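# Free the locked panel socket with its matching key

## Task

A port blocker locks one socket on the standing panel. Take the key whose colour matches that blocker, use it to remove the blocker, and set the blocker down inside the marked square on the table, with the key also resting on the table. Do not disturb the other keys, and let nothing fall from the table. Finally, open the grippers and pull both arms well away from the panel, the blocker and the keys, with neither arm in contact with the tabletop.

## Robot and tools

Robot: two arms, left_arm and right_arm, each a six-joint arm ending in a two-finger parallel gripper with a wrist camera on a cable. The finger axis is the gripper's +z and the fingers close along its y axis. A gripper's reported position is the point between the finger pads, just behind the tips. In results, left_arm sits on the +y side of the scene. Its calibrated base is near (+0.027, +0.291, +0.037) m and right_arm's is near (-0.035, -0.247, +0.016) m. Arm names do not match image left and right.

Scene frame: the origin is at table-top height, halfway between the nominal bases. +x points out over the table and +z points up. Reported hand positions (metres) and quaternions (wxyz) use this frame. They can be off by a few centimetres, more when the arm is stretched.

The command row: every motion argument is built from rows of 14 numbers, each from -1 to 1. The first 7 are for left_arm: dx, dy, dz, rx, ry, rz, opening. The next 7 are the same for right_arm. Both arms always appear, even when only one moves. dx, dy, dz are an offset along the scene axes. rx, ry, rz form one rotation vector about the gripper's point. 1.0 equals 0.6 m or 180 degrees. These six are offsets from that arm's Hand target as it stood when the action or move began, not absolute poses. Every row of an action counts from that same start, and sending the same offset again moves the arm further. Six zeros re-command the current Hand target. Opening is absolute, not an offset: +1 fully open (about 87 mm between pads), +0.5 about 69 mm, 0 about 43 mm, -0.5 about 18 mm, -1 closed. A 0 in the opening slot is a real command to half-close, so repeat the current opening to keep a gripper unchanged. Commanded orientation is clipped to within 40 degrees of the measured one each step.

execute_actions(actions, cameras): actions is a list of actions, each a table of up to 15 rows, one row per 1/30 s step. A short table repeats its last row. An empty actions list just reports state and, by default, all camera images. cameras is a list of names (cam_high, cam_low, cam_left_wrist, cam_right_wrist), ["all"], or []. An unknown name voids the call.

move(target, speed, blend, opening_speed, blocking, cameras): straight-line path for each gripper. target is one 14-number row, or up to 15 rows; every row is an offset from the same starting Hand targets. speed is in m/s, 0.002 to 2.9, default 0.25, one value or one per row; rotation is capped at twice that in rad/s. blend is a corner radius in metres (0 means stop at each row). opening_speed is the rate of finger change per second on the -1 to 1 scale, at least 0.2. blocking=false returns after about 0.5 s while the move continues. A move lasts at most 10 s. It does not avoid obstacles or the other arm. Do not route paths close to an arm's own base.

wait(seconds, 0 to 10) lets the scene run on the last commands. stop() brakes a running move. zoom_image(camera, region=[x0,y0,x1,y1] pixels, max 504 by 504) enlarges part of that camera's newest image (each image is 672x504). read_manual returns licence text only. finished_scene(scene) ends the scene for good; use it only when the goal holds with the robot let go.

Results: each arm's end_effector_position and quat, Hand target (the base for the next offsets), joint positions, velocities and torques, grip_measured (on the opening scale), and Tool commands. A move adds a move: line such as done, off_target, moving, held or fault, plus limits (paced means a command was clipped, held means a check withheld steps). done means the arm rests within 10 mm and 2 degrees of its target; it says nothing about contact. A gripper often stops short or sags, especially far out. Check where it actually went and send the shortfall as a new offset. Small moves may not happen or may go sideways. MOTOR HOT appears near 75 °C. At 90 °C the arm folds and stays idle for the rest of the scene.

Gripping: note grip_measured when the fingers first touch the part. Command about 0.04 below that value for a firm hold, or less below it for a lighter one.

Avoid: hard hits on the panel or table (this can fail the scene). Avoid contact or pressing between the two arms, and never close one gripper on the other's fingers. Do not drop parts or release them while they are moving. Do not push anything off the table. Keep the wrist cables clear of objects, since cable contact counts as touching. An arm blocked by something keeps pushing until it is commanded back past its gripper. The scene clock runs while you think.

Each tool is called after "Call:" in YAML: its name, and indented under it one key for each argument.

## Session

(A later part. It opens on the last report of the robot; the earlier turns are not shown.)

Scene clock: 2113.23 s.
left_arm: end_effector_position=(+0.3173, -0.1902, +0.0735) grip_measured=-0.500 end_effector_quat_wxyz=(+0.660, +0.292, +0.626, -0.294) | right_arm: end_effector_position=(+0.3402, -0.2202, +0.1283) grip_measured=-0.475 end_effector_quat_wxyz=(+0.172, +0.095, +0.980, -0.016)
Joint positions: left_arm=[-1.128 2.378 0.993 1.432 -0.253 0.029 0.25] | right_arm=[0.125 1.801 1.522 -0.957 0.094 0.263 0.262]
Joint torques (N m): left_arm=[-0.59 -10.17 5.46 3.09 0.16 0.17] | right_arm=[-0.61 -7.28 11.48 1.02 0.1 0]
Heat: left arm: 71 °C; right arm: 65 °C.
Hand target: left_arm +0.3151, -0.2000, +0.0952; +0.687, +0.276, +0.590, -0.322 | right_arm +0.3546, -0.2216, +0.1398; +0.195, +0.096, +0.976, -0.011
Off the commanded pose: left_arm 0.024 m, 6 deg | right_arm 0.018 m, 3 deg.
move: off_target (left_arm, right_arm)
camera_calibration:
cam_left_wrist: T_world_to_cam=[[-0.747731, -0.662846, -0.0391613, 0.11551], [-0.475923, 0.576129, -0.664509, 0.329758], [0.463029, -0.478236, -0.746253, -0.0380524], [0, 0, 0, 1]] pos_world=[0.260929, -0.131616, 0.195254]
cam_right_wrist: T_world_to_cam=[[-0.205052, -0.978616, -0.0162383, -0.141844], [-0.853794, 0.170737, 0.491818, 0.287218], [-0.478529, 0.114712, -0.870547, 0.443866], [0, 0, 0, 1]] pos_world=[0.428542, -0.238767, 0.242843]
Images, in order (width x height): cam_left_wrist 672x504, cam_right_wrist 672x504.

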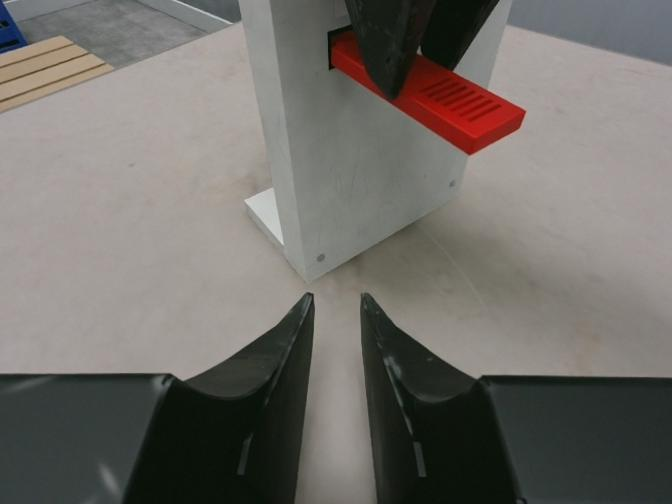

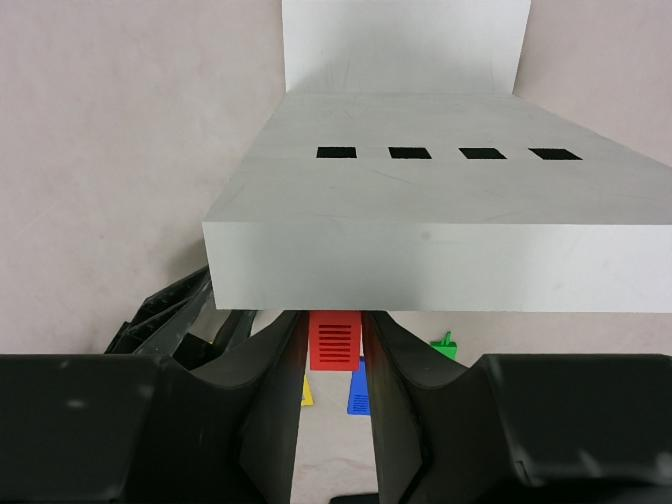

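Call:
move:
  target: [0,0,0,0,0,0,-0.5, 0.0023,0.006,0.0012,-0.0001,-0.0007,0,-0.6]
  speed: 0.015
  cameras: ["cam_left_wrist","cam_right_wrist"]

Call:
zoom_image:
  camera: "cam_left_wrist"
  region: [326, 25, 362, 65]

Call:
zoom_image:
  camera: "cam_right_wrist"
  region: [190, 130, 380, 320]

Scene clock: 2126.40 s.
left_arm: end_effector_position=(+0.3173, -0.1902, +0.0735) grip_measured=-0.500 end_effector_quat_wxyz=(+0.660, +0.292, +0.626, -0.294) | right_arm: end_effector_position=(+0.3407, -0.2202, +0.1292) grip_measured=-0.475 end_effector_quat_wxyz=(+0.171, +0.095, +0.981, -0.017)
Joint positions: left_arm=[-1.128 2.378 0.993 1.432 -0.253 0.029 0.25] | right_arm=[0.125 1.806 1.533 -0.966 0.094 0.263 0.262]
Joint torques (N m): left_arm=[-0.42 -10.09 5.45 3.06 0.17 0.16] | right_arm=[0.14 -7.45 11.29 1.1 0.13 0.05]
Heat: left arm: 72 °C; right arm: 65 °C.
Hand target: left_arm +0.3151, -0.2000, +0.0952; +0.687, +0.276, +0.590, -0.322 | right_arm +0.3560, -0.2180, +0.1405; +0.197, +0.096, +0.976, -0.011
Off the commanded pose: left_arm 0.024 m, 6 deg | right_arm 0.019 m, 3 deg.
move: off_target (left_arm, right_arm)
camera_calibration:
cam_left_wrist: T_world_to_cam=[[-0.747731, -0.662846, -0.0391613, 0.11551], [-0.475923, 0.576129, -0.664509, 0.329758], [0.463029, -0.478236, -0.746253, -0.0380524], [0, 0, 0, 1]] pos_world=[0.260929, -0.131616, 0.195254]
cam_right_wrist: T_world_to_cam=[[-0.205052, -0.978634, -0.0151541, -0.141823], [-0.851935, 0.17084, 0.494995, 0.286172], [-0.48183, 0.11441, -0.868764, 0.445631], [0, 0, 0, 1]] pos_world=[0.429437, -0.238667, 0.243345]
Images, in order (width x height): cam_left_wrist 672x504, cam_right_wrist 672x504.

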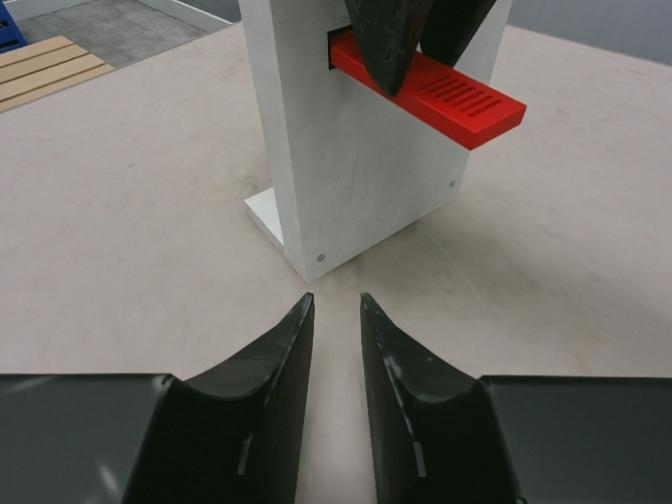

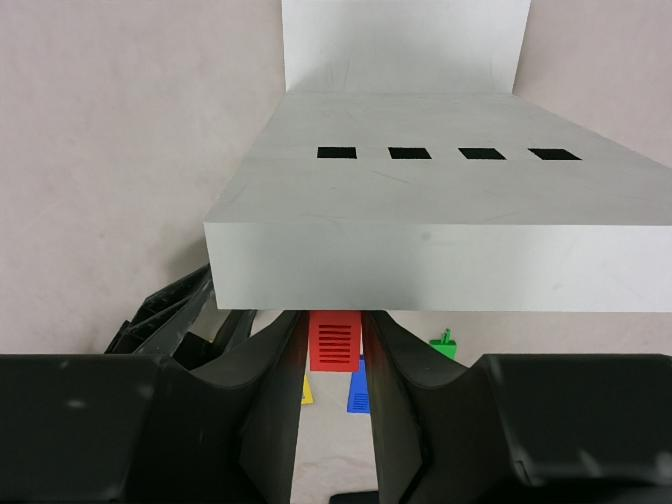

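Scaled by 12.600.

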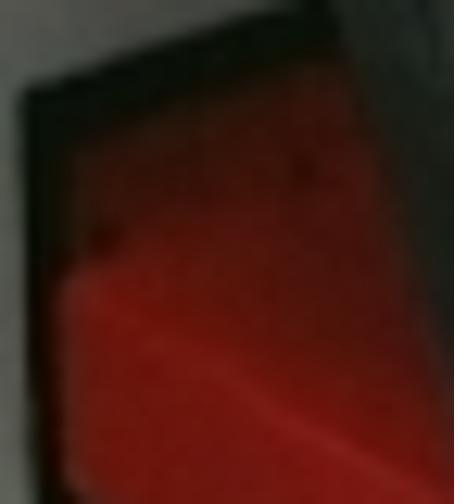

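Scaled by 2.653.

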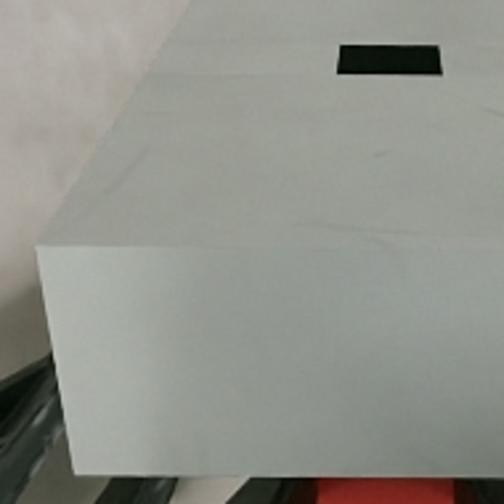

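Call:
move:
  target: [0,0,0,0,0,0,-0.5, 0.0008,0.0032,0.0,0,0,0,-0.6]
  speed: 0.015
  cameras: ["cam_left_wrist","cam_right_wrist"]

Call:
zoom_image:
  camera: "cam_left_wrist"
  region: [326, 25, 362, 65]

Call:
zoom_image:
  camera: "cam_right_wrist"
  region: [190, 130, 380, 320]

Scene clock: 2140.47 s.
left_arm: end_effector_position=(+0.3173, -0.1902, +0.0735) grip_measured=-0.500 end_effector_quat_wxyz=(+0.660, +0.292, +0.626, -0.294) | right_arm: end_effector_position=(+0.3406, -0.2202, +0.1292) grip_measured=-0.475 end_effector_quat_wxyz=(+0.170, +0.095, +0.981, -0.017)
Joint positions: left_arm=[-1.128 2.378 0.993 1.432 -0.253 0.029 0.25] | right_arm=[0.125 1.806 1.533 -0.966 0.094 0.264 0.262]
Joint torques (N m): left_arm=[-0.59 -10.06 5.57 3.11 0.21 0.15] | right_arm=[0.73 -7.31 11.84 1.12 0.21 0.12]
Heat: left arm: 72 °C; right arm: 64 °C.
Hand target: left_arm +0.3151, -0.2000, +0.0952; +0.687, +0.276, +0.590, -0.322 | right_arm +0.3564, -0.2160, +0.1405; +0.196, +0.096, +0.976, -0.011
Off the commanded pose: left_arm 0.024 m, 6 deg | right_arm 0.020 m, 3 deg.
move: off_target (left_arm, right_arm)
camera_calibration:
cam_left_wrist: T_world_to_cam=[[-0.747731, -0.662846, -0.0391613, 0.11551], [-0.475923, 0.576129, -0.664509, 0.329758], [0.463029, -0.478236, -0.746253, -0.0380524], [0, 0, 0, 1]] pos_world=[0.260929, -0.131616, 0.195254]
cam_right_wrist: T_world_to_cam=[[-0.206193, -0.978389, -0.015477, -0.141314], [-0.851602, 0.171638, 0.495292, 0.286079], [-0.481932, 0.115306, -0.868589, 0.445809], [0, 0, 0, 1]] pos_world=[0.429337, -0.238766, 0.243345]
Images, in order (width x height): cam_left_wrist 672x504, cam_right_wrist 672x504.

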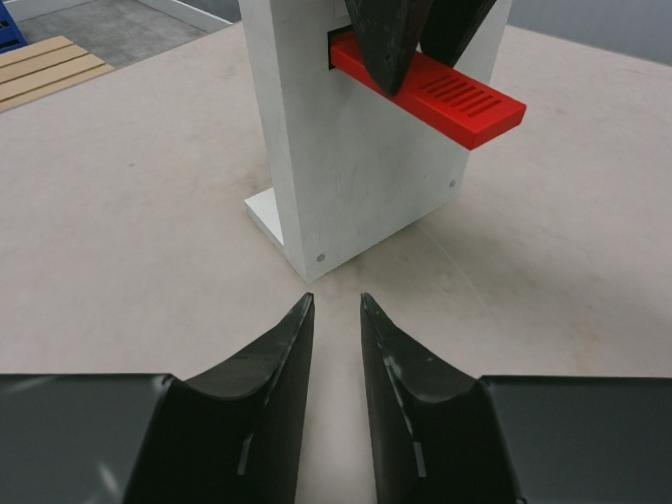

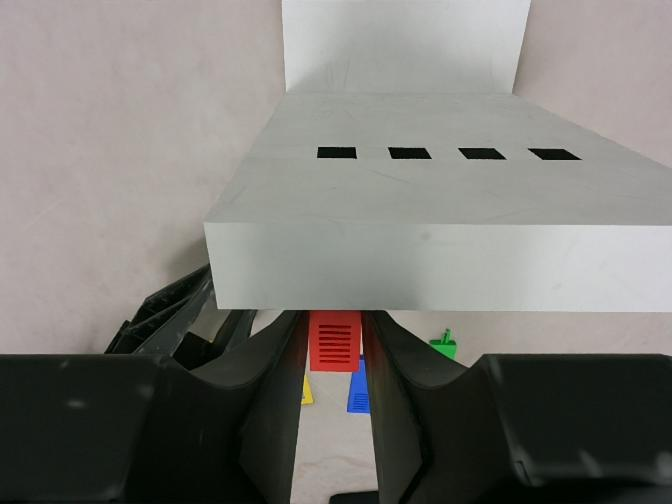

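Scaled by 12.600.

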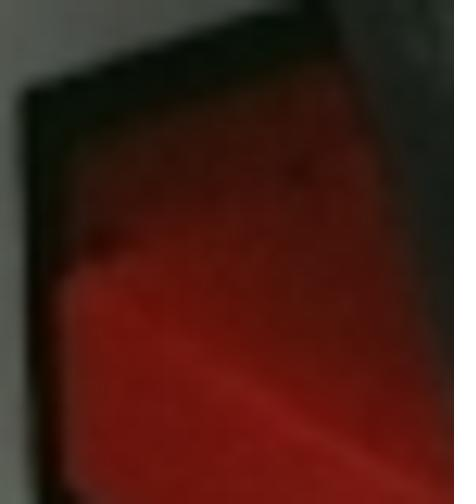

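Scaled by 2.653.

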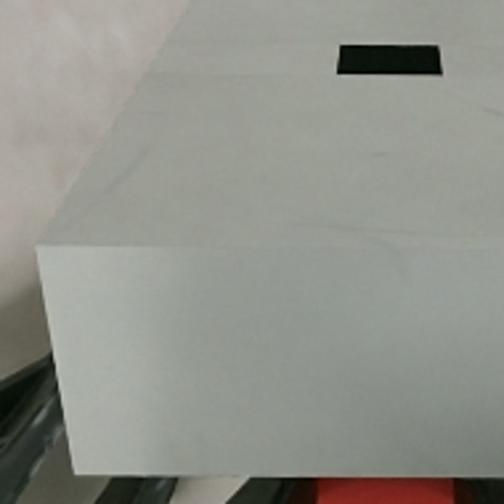

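Call:
move:
  target: [0,0,0,0,0,0,-0.5, 0.003,0.002,0.0,0,0,0,-0.6]
  speed: 0.015
  cameras: ["cam_left_wrist","cam_right_wrist"]

Call:
zoom_image:
  camera: "cam_left_wrist"
  region: [326, 25, 362, 65]

Call:
zoom_image:
  camera: "cam_right_wrist"
  region: [190, 130, 380, 320]

Scene clock: 2147.60 s.
left_arm: end_effector_position=(+0.3173, -0.1902, +0.0735) grip_measured=-0.500 end_effector_quat_wxyz=(+0.660, +0.292, +0.626, -0.294) | right_arm: end_effector_position=(+0.3415, -0.2187, +0.1291) grip_measured=-0.475 end_effector_quat_wxyz=(+0.168, +0.095, +0.981, -0.017)
Joint positions: left_arm=[-1.128 2.378 0.993 1.432 -0.253 0.029 0.25] | right_arm=[0.129 1.815 1.545 -0.975 0.094 0.266 0.262]
Joint torques (N m): left_arm=[-0.5 -10.09 5.49 3.11 0.21 0.2] | right_arm=[0.62 -7.66 11.34 1.12 0.2 0.09]
Heat: left arm: 72 °C; right arm: 64 °C.
Hand target: left_arm +0.3151, -0.2000, +0.0952; +0.687, +0.276, +0.590, -0.322 | right_arm +0.3582, -0.2148, +0.1405; +0.197, +0.096, +0.976, -0.011
Off the commanded pose: left_arm 0.024 m, 6 deg | right_arm 0.021 m, 3 deg.
move: off_target (left_arm, right_arm)
camera_calibration:
cam_left_wrist: T_world_to_cam=[[-0.747731, -0.662846, -0.0391613, 0.11551], [-0.475923, 0.576129, -0.664509, 0.329758], [0.463029, -0.478236, -0.746253, -0.0380524], [0, 0, 0, 1]] pos_world=[0.260929, -0.131616, 0.195254]
cam_right_wrist: T_world_to_cam=[[-0.204644, -0.97873, -0.0144658, -0.140423], [-0.849122, 0.170154, 0.500039, 0.284883], [-0.486941, 0.114613, -0.865882, 0.447211], [0, 0, 0, 1]] pos_world=[0.430929, -0.237167, 0.242748]
Images, in order (width x height): cam_left_wrist 672x504, cam_right_wrist 672x504.

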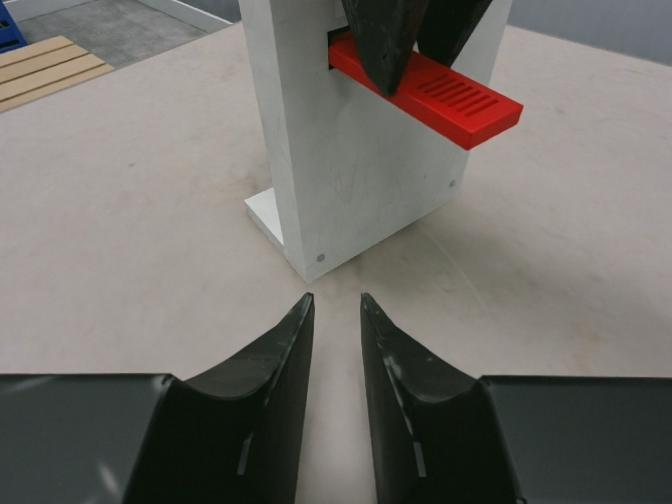

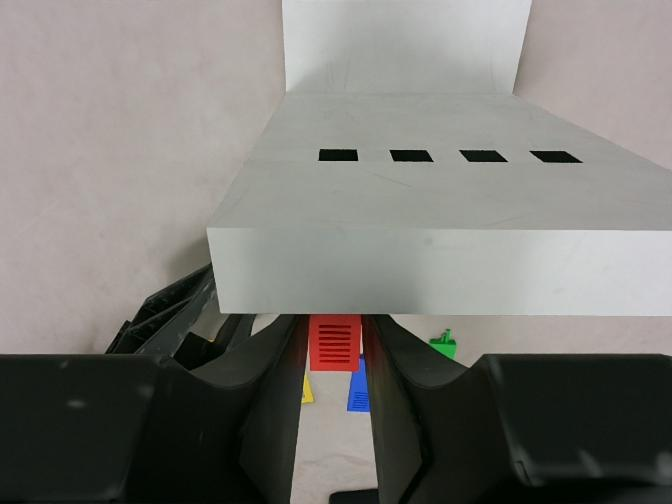

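Scaled by 12.600.

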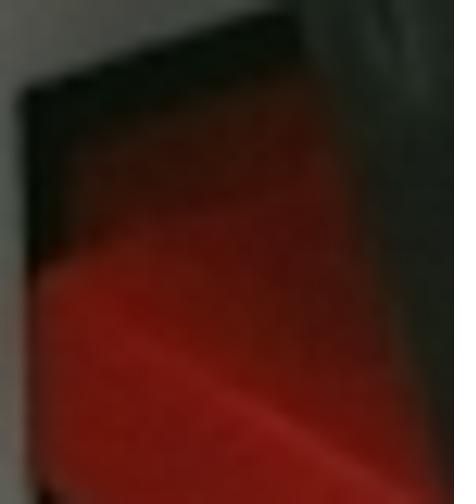

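Scaled by 2.653.

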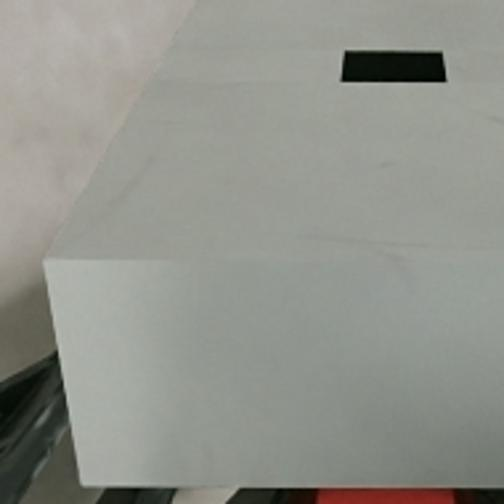

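Call:
move:
  target:
    - [0,0,0,0,0,0,-0.5, 0.0025,-0.0005,0.0032,-0.0004,-0.0018,0,-0.6]
    - [0,0,0,0,0,0,-0.5, 0.0008,-0.0087,0.0032,-0.0004,-0.0018,0,-0.6]
  speed: 0.015
  cameras: ["cam_left_wrist","cam_right_wrist"]

Call:
zoom_image:
  camera: "cam_left_wrist"
  region: [326, 25, 362, 65]

Call:
zoom_image:
  camera: "cam_right_wrist"
  region: [190, 130, 380, 320]

Scene clock: 2206.40 s.
left_arm: end_effector_position=(+0.3173, -0.1902, +0.0735) grip_measured=-0.500 end_effector_quat_wxyz=(+0.660, +0.292, +0.626, -0.294) | right_arm: end_effector_position=(+0.3417, -0.2187, +0.1304) grip_measured=-0.475 end_effector_quat_wxyz=(+0.168, +0.094, +0.981, -0.017)
Joint positions: left_arm=[-1.128 2.378 0.993 1.432 -0.253 0.029 0.25] | right_arm=[0.129 1.815 1.55 -0.979 0.094 0.265 0.262]
Joint torques (N m): left_arm=[-0.51 -10.1 5.41 3.09 0.19 0.16] | right_arm=[-0.84 -8.02 10.93 1.19 0.12 -0.01]
Heat: left arm: 73 °C; right arm: 68 °C.
Hand target: left_arm +0.3151, -0.2000, +0.0952; +0.687, +0.276, +0.590, -0.322 | right_arm +0.3588, -0.2200, +0.1425; +0.199, +0.096, +0.975, -0.012
Off the commanded pose: left_arm 0.024 m, 6 deg | right_arm 0.021 m, 4 deg.
move: off_target (left_arm, right_arm)
camera_calibration:
cam_left_wrist: T_world_to_cam=[[-0.747731, -0.662846, -0.0391613, 0.11551], [-0.475923, 0.576129, -0.664509, 0.329758], [0.463029, -0.478236, -0.746253, -0.0380524], [0, 0, 0, 1]] pos_world=[0.260929, -0.131616, 0.195254]
cam_right_wrist: T_world_to_cam=[[-0.204298, -0.978802, -0.0144679, -0.140549], [-0.849529, 0.169934, 0.499423, 0.284542], [-0.486377, 0.114322, -0.866237, 0.448246], [0, 0, 0, 1]] pos_world=[0.43103, -0.237167, 0.244147]
Images, in order (width x height): cam_left_wrist 672x504, cam_right_wrist 672x504.

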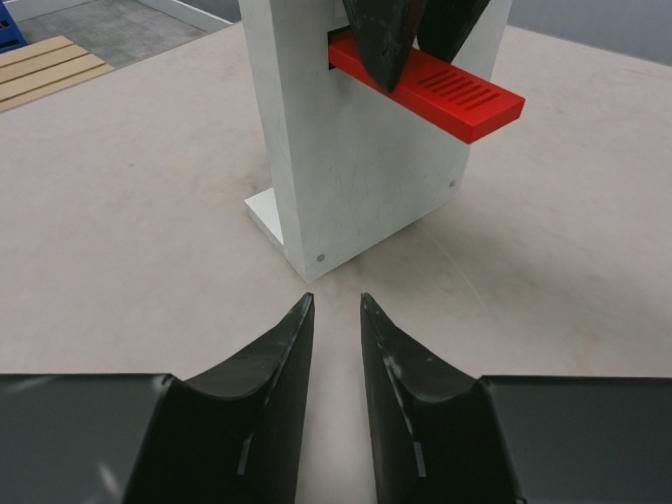

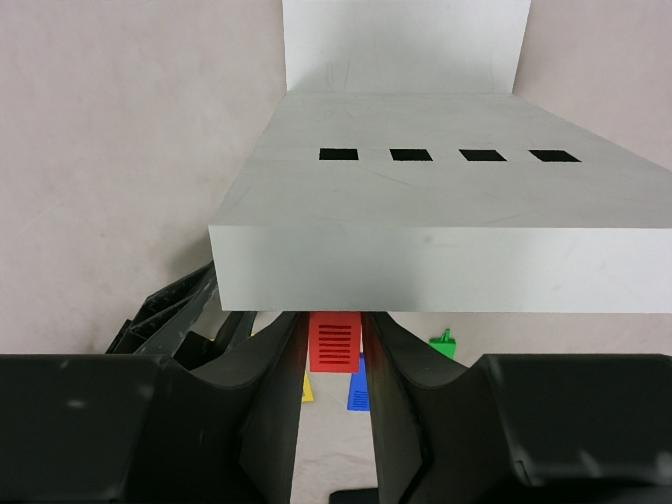

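Scaled by 12.600.

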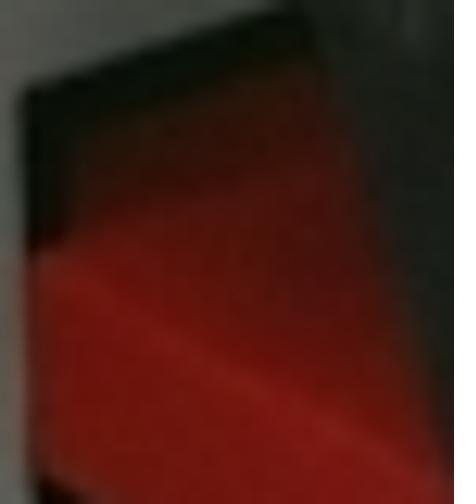

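Scaled by 2.653.

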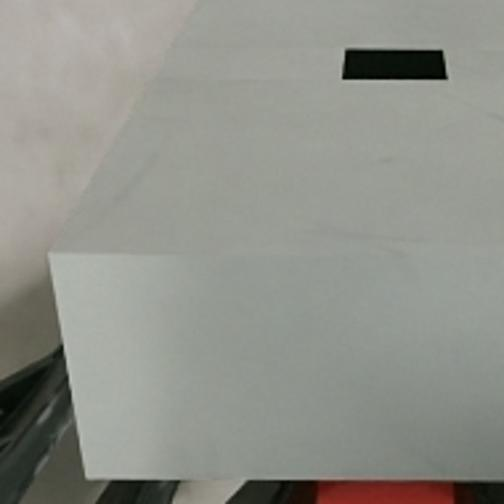

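Call:
move:
  target: [0,0,0,0,0,0,-0.5, 0.0087,0.0005,-0.0025,0.0002,0.001,0,-0.6]
  speed: 0.015
  cameras: ["cam_left_wrist","cam_right_wrist"]

Call:
zoom_image:
  camera: "cam_left_wrist"
  region: [320, 15, 380, 75]

Call:
zoom_image:
  camera: "cam_right_wrist"
  region: [190, 130, 380, 320]

Scene clock: 2241.97 s.
left_arm: end_effector_position=(+0.3173, -0.1902, +0.0735) grip_measured=-0.500 end_effector_quat_wxyz=(+0.660, +0.292, +0.626, -0.294) | right_arm: end_effector_position=(+0.3431, -0.2186, +0.1292) grip_measured=-0.475 end_effector_quat_wxyz=(+0.163, +0.094, +0.982, -0.018)
Joint positions: left_arm=[-1.128 2.378 0.993 1.432 -0.253 0.029 0.25] | right_arm=[0.129 1.831 1.567 -0.991 0.094 0.265 0.262]
Joint torques (N m): left_arm=[-0.5 -10.03 5.6 3.08 0.22 0.18] | right_arm=[-0.84 -7.42 11.6 1.33 0.12 0.02]
Heat: left arm: 74 °C; right arm: 65 °C.
Hand target: left_arm +0.3151, -0.2000, +0.0952; +0.687, +0.276, +0.590, -0.322 | right_arm +0.3639, -0.2197, +0.1410; +0.198, +0.096, +0.975, -0.011
Off the commanded pose: left_arm 0.024 m, 6 deg | right_arm 0.024 m, 4 deg.
move: off_target (left_arm, right_arm)
camera_calibration:
cam_left_wrist: T_world_to_cam=[[-0.747731, -0.662846, -0.0391613, 0.11551], [-0.475923, 0.576129, -0.664509, 0.329758], [0.463029, -0.478236, -0.746253, -0.0380524], [0, 0, 0, 1]] pos_world=[0.260929, -0.131616, 0.195254]
cam_right_wrist: T_world_to_cam=[[-0.203786, -0.978952, -0.0111783, -0.140793], [-0.844246, 0.169941, 0.508299, 0.283432], [-0.495701, 0.113022, -0.861108, 0.450112], [0, 0, 0, 1]] pos_world=[0.433716, -0.236869, 0.241952]
Images, in order (width x height): cam_left_wrist 672x504, cam_right_wrist 672x504.

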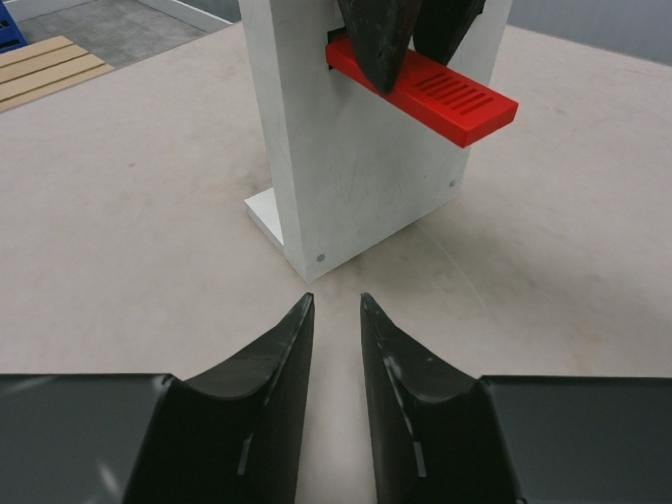

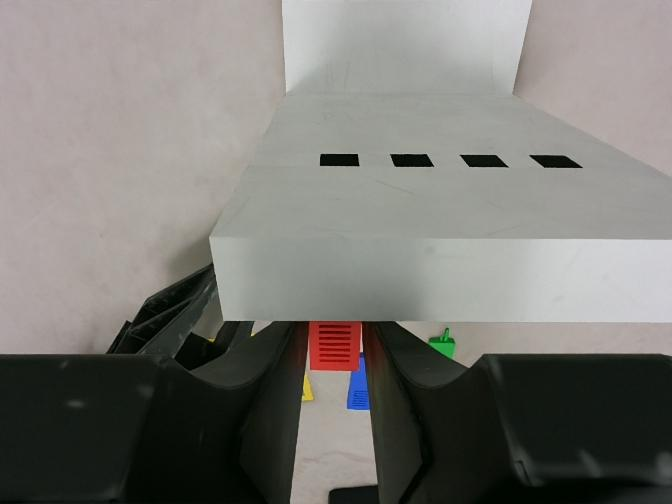

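Scaled by 8.400.

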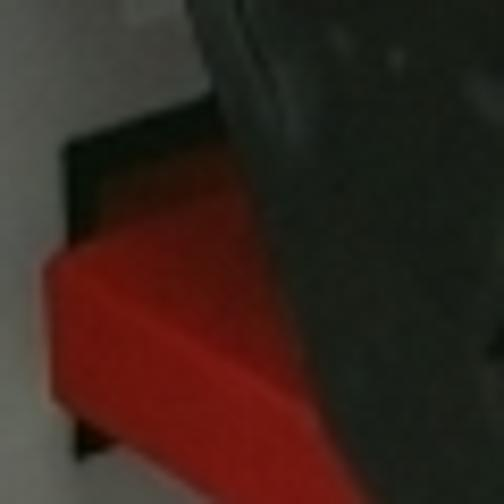

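Scaled by 2.653.

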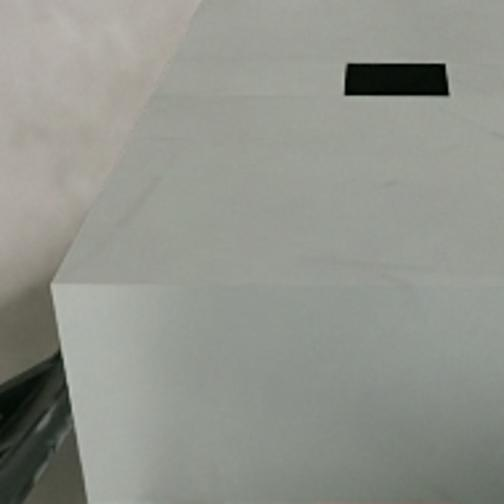

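Call:
move:
  target: [0,0,0,0,0,0,-0.5, 0.0082,-0.0012,-0.0008,0.0,0.0,0,-0.6]
  speed: 0.015
  cameras: ["cam_left_wrist","cam_right_wrist"]

Call:
zoom_image:
  camera: "cam_left_wrist"
  region: [315, 15, 375, 75]

Call:
zoom_image:
  camera: "cam_right_wrist"
  region: [190, 130, 380, 320]

Scene clock: 2254.70 s.
left_arm: end_effector_position=(+0.3173, -0.1902, +0.0735) grip_measured=-0.500 end_effector_quat_wxyz=(+0.660, +0.292, +0.626, -0.294) | right_arm: end_effector_position=(+0.3448, -0.2200, +0.1289) grip_measured=-0.475 end_effector_quat_wxyz=(+0.158, +0.094, +0.983, -0.019)
Joint positions: left_arm=[-1.128 2.378 0.993 1.432 -0.253 0.029 0.25] | right_arm=[0.125 1.848 1.589 -1.007 0.094 0.262 0.262]
Joint torques (N m): left_arm=[-0.47 -10.1 5.44 3.09 0.2 0.14] | right_arm=[-0.73 -7.43 11.67 1.42 0.1 0]
Heat: left arm: 74 °C; right arm: 66 °C.
Hand target: left_arm +0.3151, -0.2000, +0.0952; +0.687, +0.276, +0.590, -0.322 | right_arm +0.3689, -0.2204, +0.1405; +0.198, +0.096, +0.975, -0.011
Off the commanded pose: left_arm 0.024 m, 6 deg | right_arm 0.027 m, 5 deg.
move: off_target (left_arm, right_arm)
camera_calibration:
cam_left_wrist: T_world_to_cam=[[-0.747731, -0.662846, -0.0391613, 0.11551], [-0.475923, 0.576129, -0.664509, 0.329758], [0.463029, -0.478236, -0.746253, -0.0380524], [0, 0, 0, 1]] pos_world=[0.260929, -0.131616, 0.195254]
cam_right_wrist: T_world_to_cam=[[-0.205049, -0.978725, -0.00725722, -0.141833], [-0.838519, 0.171841, 0.517065, 0.28259], [-0.504817, 0.112109, -0.855915, 0.453087], [0, 0, 0, 1]] pos_world=[0.436601, -0.238171, 0.240657]
Images, in order (width x height): cam_left_wrist 672x504, cam_right_wrist 672x504.

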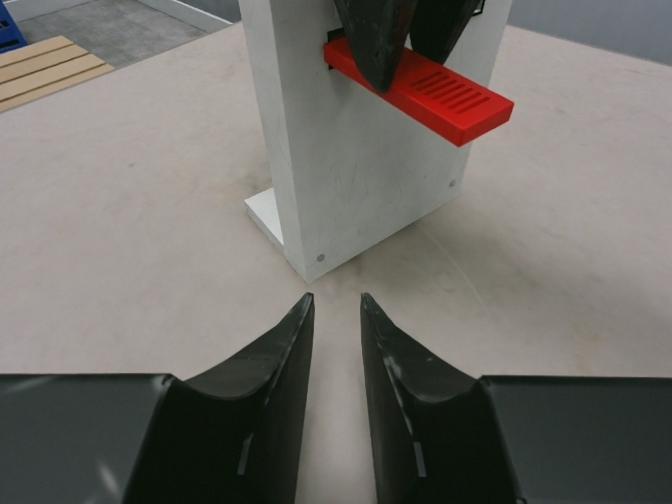

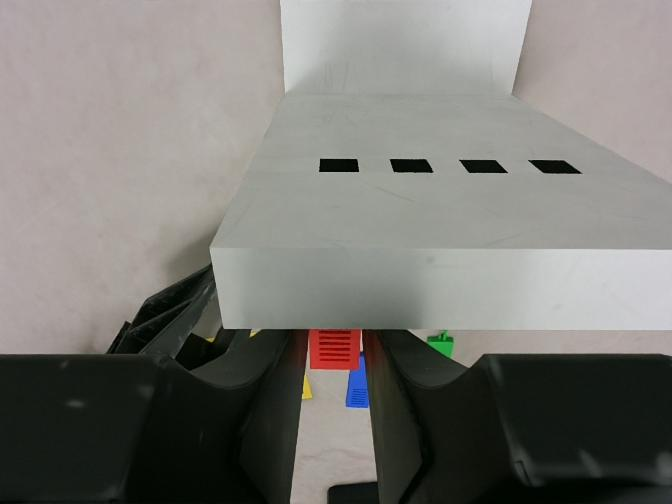

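Scaled by 8.400.

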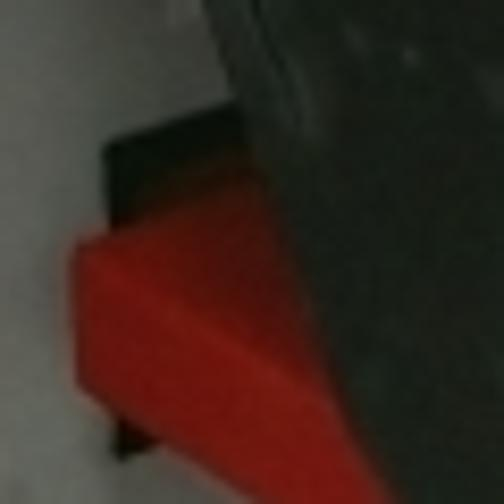

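Scaled by 2.653.

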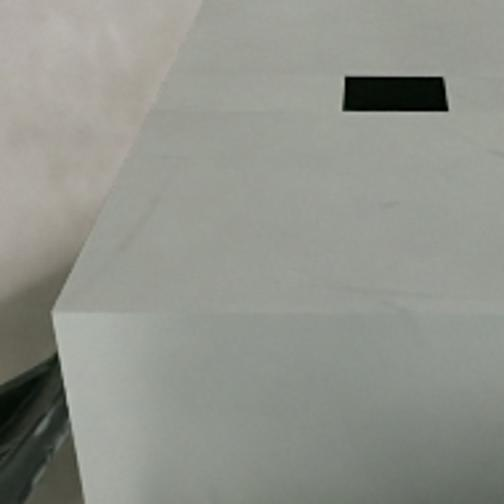

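Call:
move:
  target: [0,0,0,0,0,0,-0.5, 0.0058,-0.001,-0.0008,0.0,0.0,0,-0.6]
  speed: 0.015
  cameras: ["cam_left_wrist"]

Call:
zoom_image:
  camera: "cam_left_wrist"
  region: [315, 15, 375, 75]

Scene clock: 2263.20 s.
left_arm: end_effector_position=(+0.3173, -0.1902, +0.0735) grip_measured=-0.500 end_effector_quat_wxyz=(+0.660, +0.292, +0.626, -0.294) | right_arm: end_effector_position=(+0.3467, -0.2205, +0.1290) grip_measured=-0.475 end_effector_quat_wxyz=(+0.156, +0.094, +0.983, -0.020)
Joint positions: left_arm=[-1.128 2.378 0.993 1.432 -0.253 0.029 0.25] | right_arm=[0.123 1.859 1.605 -1.015 0.093 0.259 0.262]
Joint torques (N m): left_arm=[-0.55 -10.06 5.52 3.08 0.19 0.17] | right_arm=[-0.77 -7.61 11.36 1.46 0.16 0.02]
Heat: left arm: 74 °C; right arm: 66 °C.
Hand target: left_arm +0.3151, -0.2000, +0.0952; +0.687, +0.276, +0.590, -0.322 | right_arm +0.3723, -0.2211, +0.1401; +0.198, +0.096, +0.975, -0.012
Off the commanded pose: left_arm 0.024 m, 6 deg | right_arm 0.028 m, 5 deg.
move: off_target (left_arm, right_arm)
camera_calibration:
cam_left_wrist: T_world_to_cam=[[-0.747731, -0.662846, -0.0391613, 0.11551], [-0.475923, 0.576129, -0.664509, 0.329758], [0.463029, -0.478236, -0.746253, -0.0380524], [0, 0, 0, 1]] pos_world=[0.260929, -0.131616, 0.195254]
Images, in order (width x height): cam_left_wrist 672x504.

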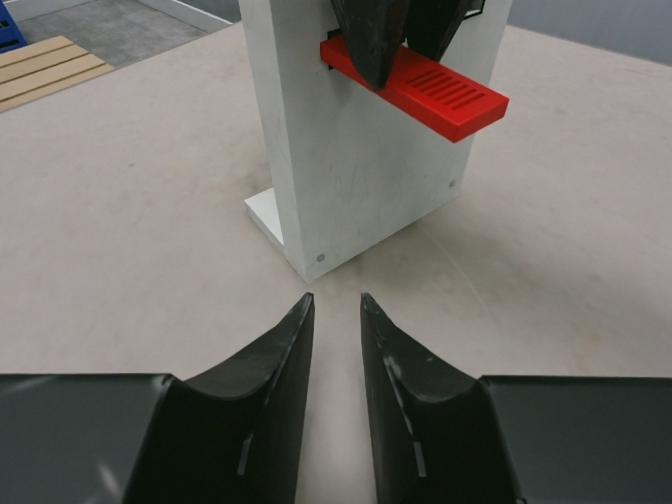

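Scaled by 8.400.

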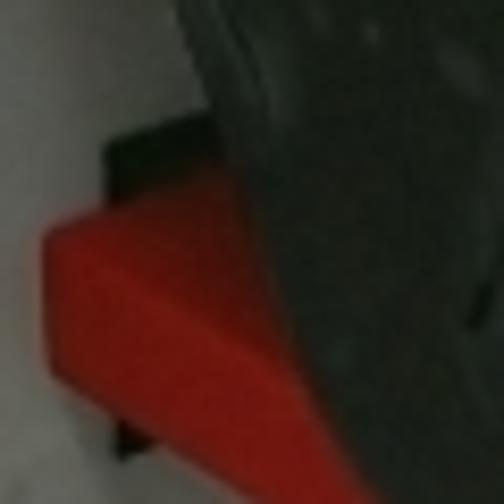

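Call:
move:
  target: [0,0,0,0,0,0,-0.5, -0.0197,0.004,-0.0083,0.001,0.0047,0,-0.6]
  speed: 0.03
  cameras: ["cam_left_wrist","cam_right_wrist"]

Call:
zoom_image:
  camera: "cam_left_wrist"
  region: [315, 15, 375, 75]

Scene clock: 2286.27 s.
left_arm: end_effector_position=(+0.3173, -0.1902, +0.0735) grip_measured=-0.500 end_effector_quat_wxyz=(+0.660, +0.292, +0.626, -0.294) | right_arm: end_effector_position=(+0.3467, -0.2204, +0.1289) grip_measured=-0.475 end_effector_quat_wxyz=(+0.155, +0.093, +0.983, -0.020)
Joint positions: left_arm=[-1.128 2.378 0.993 1.432 -0.253 0.029 0.25] | right_arm=[0.123 1.86 1.605 -1.015 0.093 0.259 0.262]
Joint torques (N m): left_arm=[-0.49 -10 5.49 3.11 0.19 0.14] | right_arm=[-0.01 -10.09 6.19 1.55 -0.01 0.04]
Heat: left arm: 74 °C; right arm: 64 °C.
Hand target: left_arm +0.3151, -0.2000, +0.0952; +0.687, +0.276, +0.590, -0.322 | right_arm +0.3605, -0.2187, +0.1349; +0.190, +0.096, +0.977, -0.011
Off the commanded pose: left_arm 0.024 m, 6 deg | right_arm 0.015 m, 4 deg.
move: off_target (left_arm, right_arm)
camera_calibration:
cam_left_wrist: T_world_to_cam=[[-0.747731, -0.662846, -0.0391613, 0.11551], [-0.475923, 0.576129, -0.664509, 0.329758], [0.463029, -0.478236, -0.746253, -0.0380524], [0, 0, 0, 1]] pos_world=[0.260929, -0.131616, 0.195254]
cam_right_wrist: T_world_to_cam=[[-0.203959, -0.978962, -0.00580391, -0.142426], [-0.836231, 0.171134, 0.520991, 0.282721], [-0.509037, 0.111114, -0.853543, 0.455023], [0, 0, 0, 1]] pos_world=[0.438995, -0.238372, 0.24026]
Images, in order (width x height): cam_left_wrist 672x504, cam_right_wrist 672x504.

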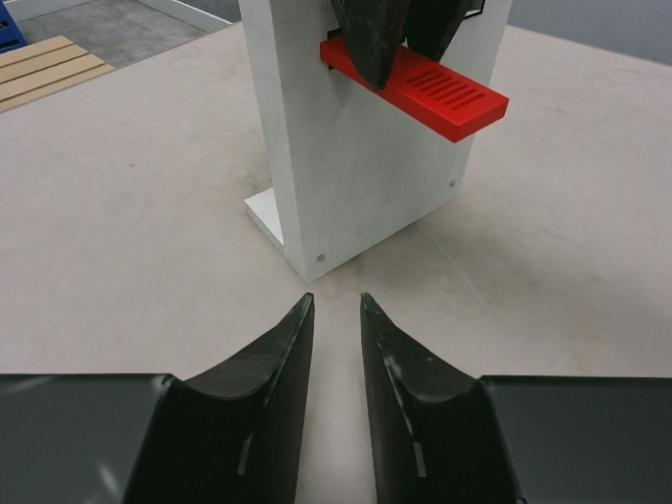

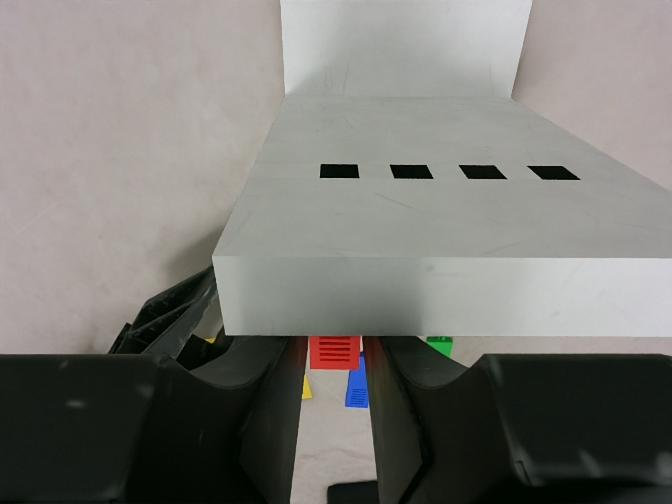

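Scaled by 8.400.

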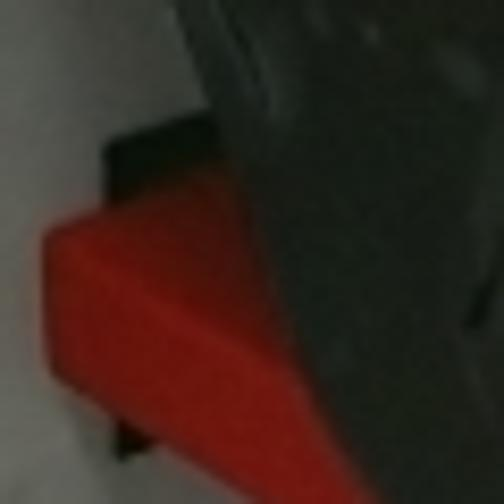

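Call:
move:
  target: [0,0,0,0,0,0,-0.5, -0.0163,0.0033,0,0,0,0,-0.6]
  speed: 0.02
  cameras: ["cam_left_wrist","cam_right_wrist"]

Call:
zoom_image:
  camera: "cam_left_wrist"
  region: [315, 15, 375, 75]

Scene clock: 2294.63 s.
left_arm: end_effector_position=(+0.3173, -0.1902, +0.0735) grip_measured=-0.500 end_effector_quat_wxyz=(+0.660, +0.292, +0.626, -0.294) | right_arm: end_effector_position=(+0.3454, -0.2205, +0.1267) grip_measured=-0.475 end_effector_quat_wxyz=(+0.166, +0.095, +0.981, -0.018)
Joint positions: left_arm=[-1.128 2.378 0.993 1.432 -0.253 0.029 0.25] | right_arm=[0.123 1.834 1.56 -0.975 0.093 0.261 0.262]
Joint torques (N m): left_arm=[-0.68 -9.99 5.53 3.09 0.21 0.18] | right_arm=[0.55 -10.67 6.22 1.26 0.11 0.09]
Heat: left arm: 74 °C; right arm: 62 °C.
Hand target: left_arm +0.3151, -0.2000, +0.0952; +0.687, +0.276, +0.590, -0.322 | right_arm +0.3508, -0.2167, +0.1350; +0.190, +0.096, +0.977, -0.011
Off the commanded pose: left_arm 0.024 m, 6 deg | right_arm 0.010 m, 3 deg.
move: off_target (left_arm, right_arm)
camera_calibration:
cam_left_wrist: T_world_to_cam=[[-0.747731, -0.662846, -0.0391613, 0.11551], [-0.475923, 0.576129, -0.664509, 0.329758], [0.463029, -0.478236, -0.746253, -0.0380524], [0, 0, 0, 1]] pos_world=[0.260929, -0.131616, 0.195254]
cam_right_wrist: T_world_to_cam=[[-0.205106, -0.978662, -0.0123464, -0.141541], [-0.846925, 0.171145, 0.503416, 0.288638], [-0.490561, 0.11371, -0.863956, 0.448058], [0, 0, 0, 1]] pos_world=[0.435223, -0.238868, 0.24005]
Images, in order (width x height): cam_left_wrist 672x504, cam_right_wrist 672x504.

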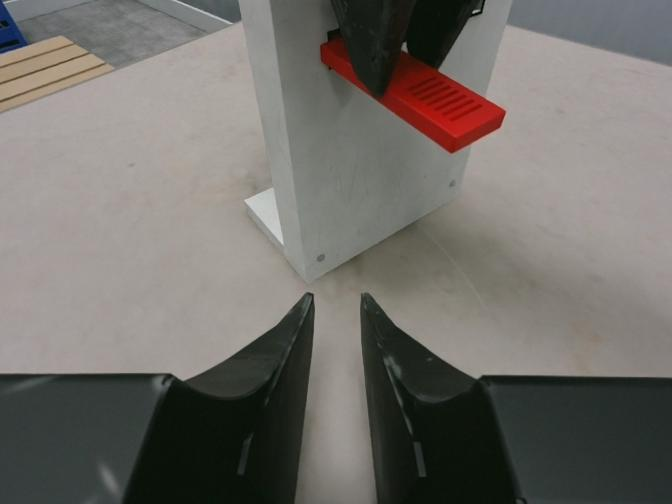

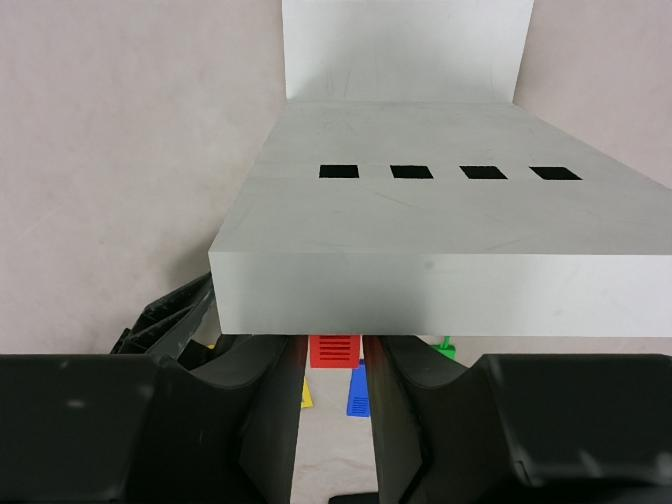

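Scaled by 8.400.

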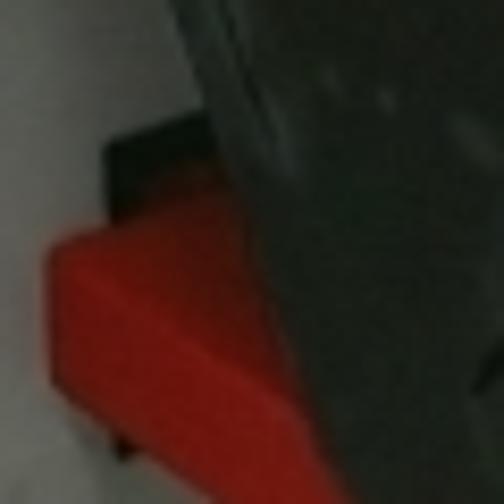

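Call:
move:
  target: [0,0,0,0,0,0,-0.5, -0.0163,0.0033,0.0017,0,0,0,-0.6]
  speed: 0.02
  cameras: ["cam_left_wrist","cam_right_wrist"]

Call:
zoom_image:
  camera: "cam_left_wrist"
  region: [315, 15, 375, 75]

Scene clock: 2306.10 s.
left_arm: end_effector_position=(+0.3173, -0.1902, +0.0735) grip_measured=-0.500 end_effector_quat_wxyz=(+0.660, +0.292, +0.626, -0.294) | right_arm: end_effector_position=(+0.3395, -0.2175, +0.1272) grip_measured=-0.475 end_effector_quat_wxyz=(+0.172, +0.094, +0.980, -0.015)
Joint positions: left_arm=[-1.128 2.378 0.993 1.432 -0.253 0.029 0.25] | right_arm=[0.132 1.8 1.517 -0.954 0.093 0.269 0.262]
Joint torques (N m): left_arm=[-0.54 -10.02 5.46 3.1 0.19 0.16] | right_arm=[0.53 -10.66 6.17 1.14 0.13 0.14]
Heat: left arm: 74 °C; right arm: 60 °C.
Hand target: left_arm +0.3151, -0.2000, +0.0952; +0.687, +0.276, +0.590, -0.322 | right_arm +0.3409, -0.2146, +0.1361; +0.191, +0.096, +0.977, -0.011
Off the commanded pose: left_arm 0.024 m, 6 deg | right_arm 0.009 m, 2 deg.
move: off_target (left_arm)
camera_calibration:
cam_left_wrist: T_world_to_cam=[[-0.747731, -0.662846, -0.0391613, 0.11551], [-0.475923, 0.576129, -0.664509, 0.329758], [0.463029, -0.478236, -0.746253, -0.0380524], [0, 0, 0, 1]] pos_world=[0.260929, -0.131616, 0.195254]
cam_right_wrist: T_world_to_cam=[[-0.203742, -0.978851, -0.0184264, -0.139527], [-0.853434, 0.168352, 0.493262, 0.285784], [-0.479728, 0.116224, -0.869685, 0.442897], [0, 0, 0, 1]] pos_world=[0.42794, -0.236164, 0.241644]
Images, in order (width x height): cam_left_wrist 672x504, cam_right_wrist 672x504.

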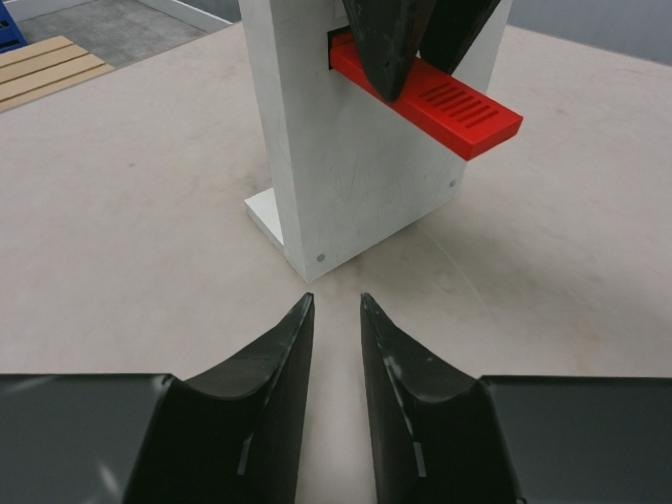

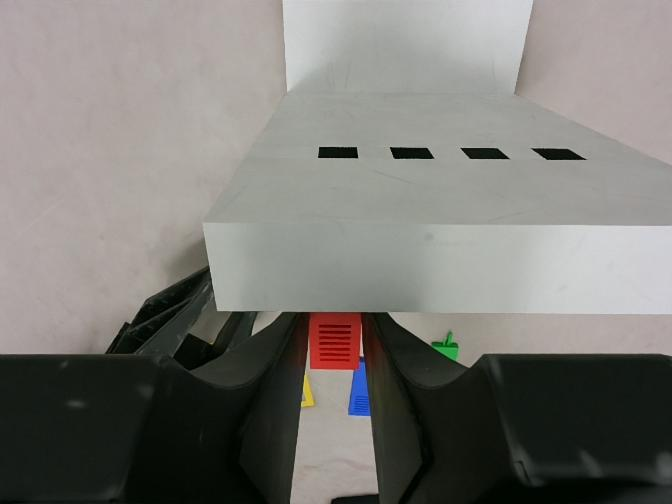

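Scaled by 8.400.

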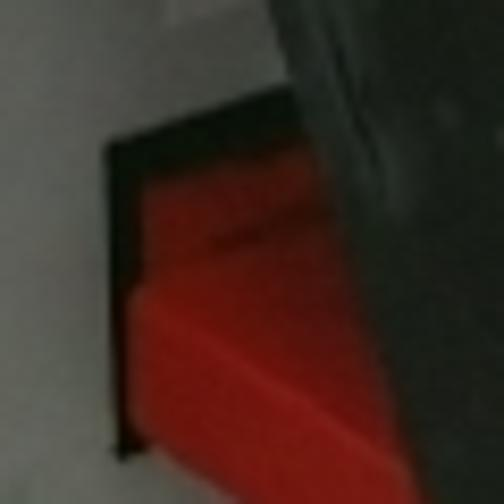

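Call:
move:
  target: [0,0,0,0,0,0,-0.5, 0.0535,-0.0108,0.0075,-0.001,-0.0047,0,-0.6]
  speed: 0.03
  cameras: ["cam_left_wrist","cam_right_wrist"]

Call:
zoom_image:
  camera: "cam_left_wrist"
  region: [315, 15, 375, 75]

Scene clock: 2373.23 s.
left_arm: end_effector_position=(+0.3173, -0.1902, +0.0735) grip_measured=-0.500 end_effector_quat_wxyz=(+0.660, +0.292, +0.626, -0.294) | right_arm: end_effector_position=(+0.3468, -0.2203, +0.1287) grip_measured=-0.475 end_effector_quat_wxyz=(+0.154, +0.093, +0.983, -0.020)
Joint positions: left_arm=[-1.128 2.378 0.993 1.432 -0.253 0.029 0.25] | right_arm=[0.124 1.863 1.609 -1.019 0.093 0.259 0.262]
Joint torques (N m): left_arm=[-0.57 -10.07 5.46 3.09 0.2 0.19] | right_arm=[-0.84 -7.45 11.66 1.43 0.14 -0.04]
Heat: left arm: 75 °C; right arm: 57 °C. Fold the left arm in close to its base, or ease its load, before you think long.
Hand target: left_arm +0.3151, -0.2000, +0.0952; +0.687, +0.276, +0.590, -0.322 | right_arm +0.3731, -0.2212, +0.1405; +0.198, +0.096, +0.975, -0.012
Off the commanded pose: left_arm 0.024 m, 6 deg | right_arm 0.029 m, 5 deg.
MOTOR HOT: joint 4 (wrist pitch) of the left arm reports 75 °C; the controller's stop level is 90 °C. To cool a motor, set the load down, stop pushing, or move to a pose that needs little force.
move: off_target (left_arm, right_arm)
camera_calibration:
cam_left_wrist: T_world_to_cam=[[-0.747731, -0.662846, -0.0391613, 0.11551], [-0.475923, 0.576129, -0.664509, 0.329758], [0.463029, -0.478236, -0.746253, -0.0380524], [0, 0, 0, 1]] pos_world=[0.260929, -0.131616, 0.195254]
cam_right_wrist: T_world_to_cam=[[-0.203278, -0.979111, -0.00444667, -0.142793], [-0.834745, 0.170928, 0.523436, 0.282021], [-0.511742, 0.110115, -0.852053, 0.455507], [0, 0, 0, 1]] pos_world=[0.43949, -0.238173, 0.239861]
Images, in order (width x height): cam_left_wrist 672x504, cam_right_wrist 672x504.

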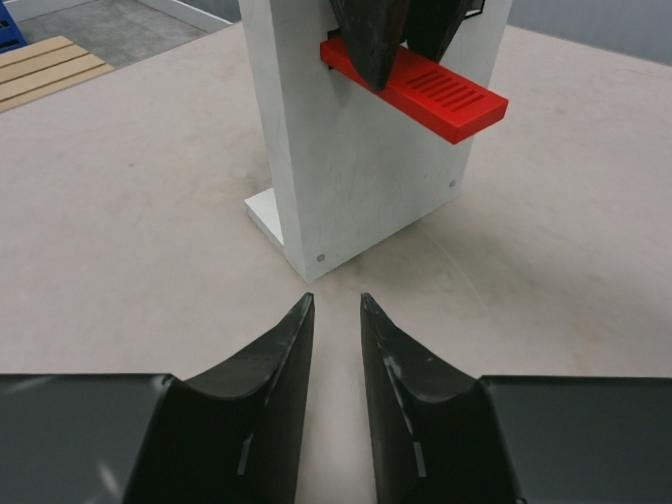

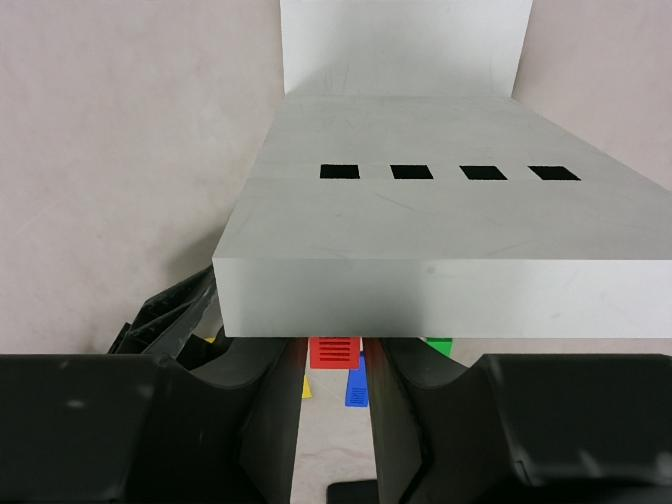

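Scaled by 8.400.

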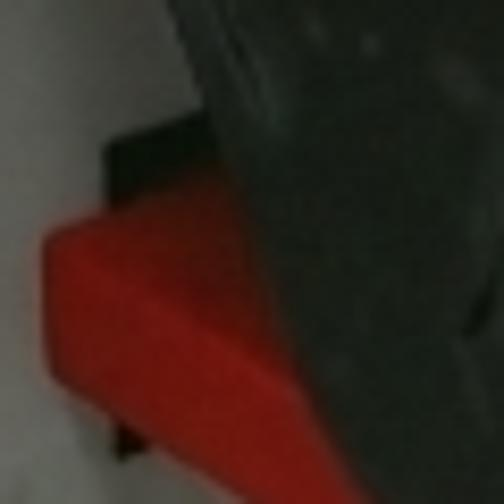

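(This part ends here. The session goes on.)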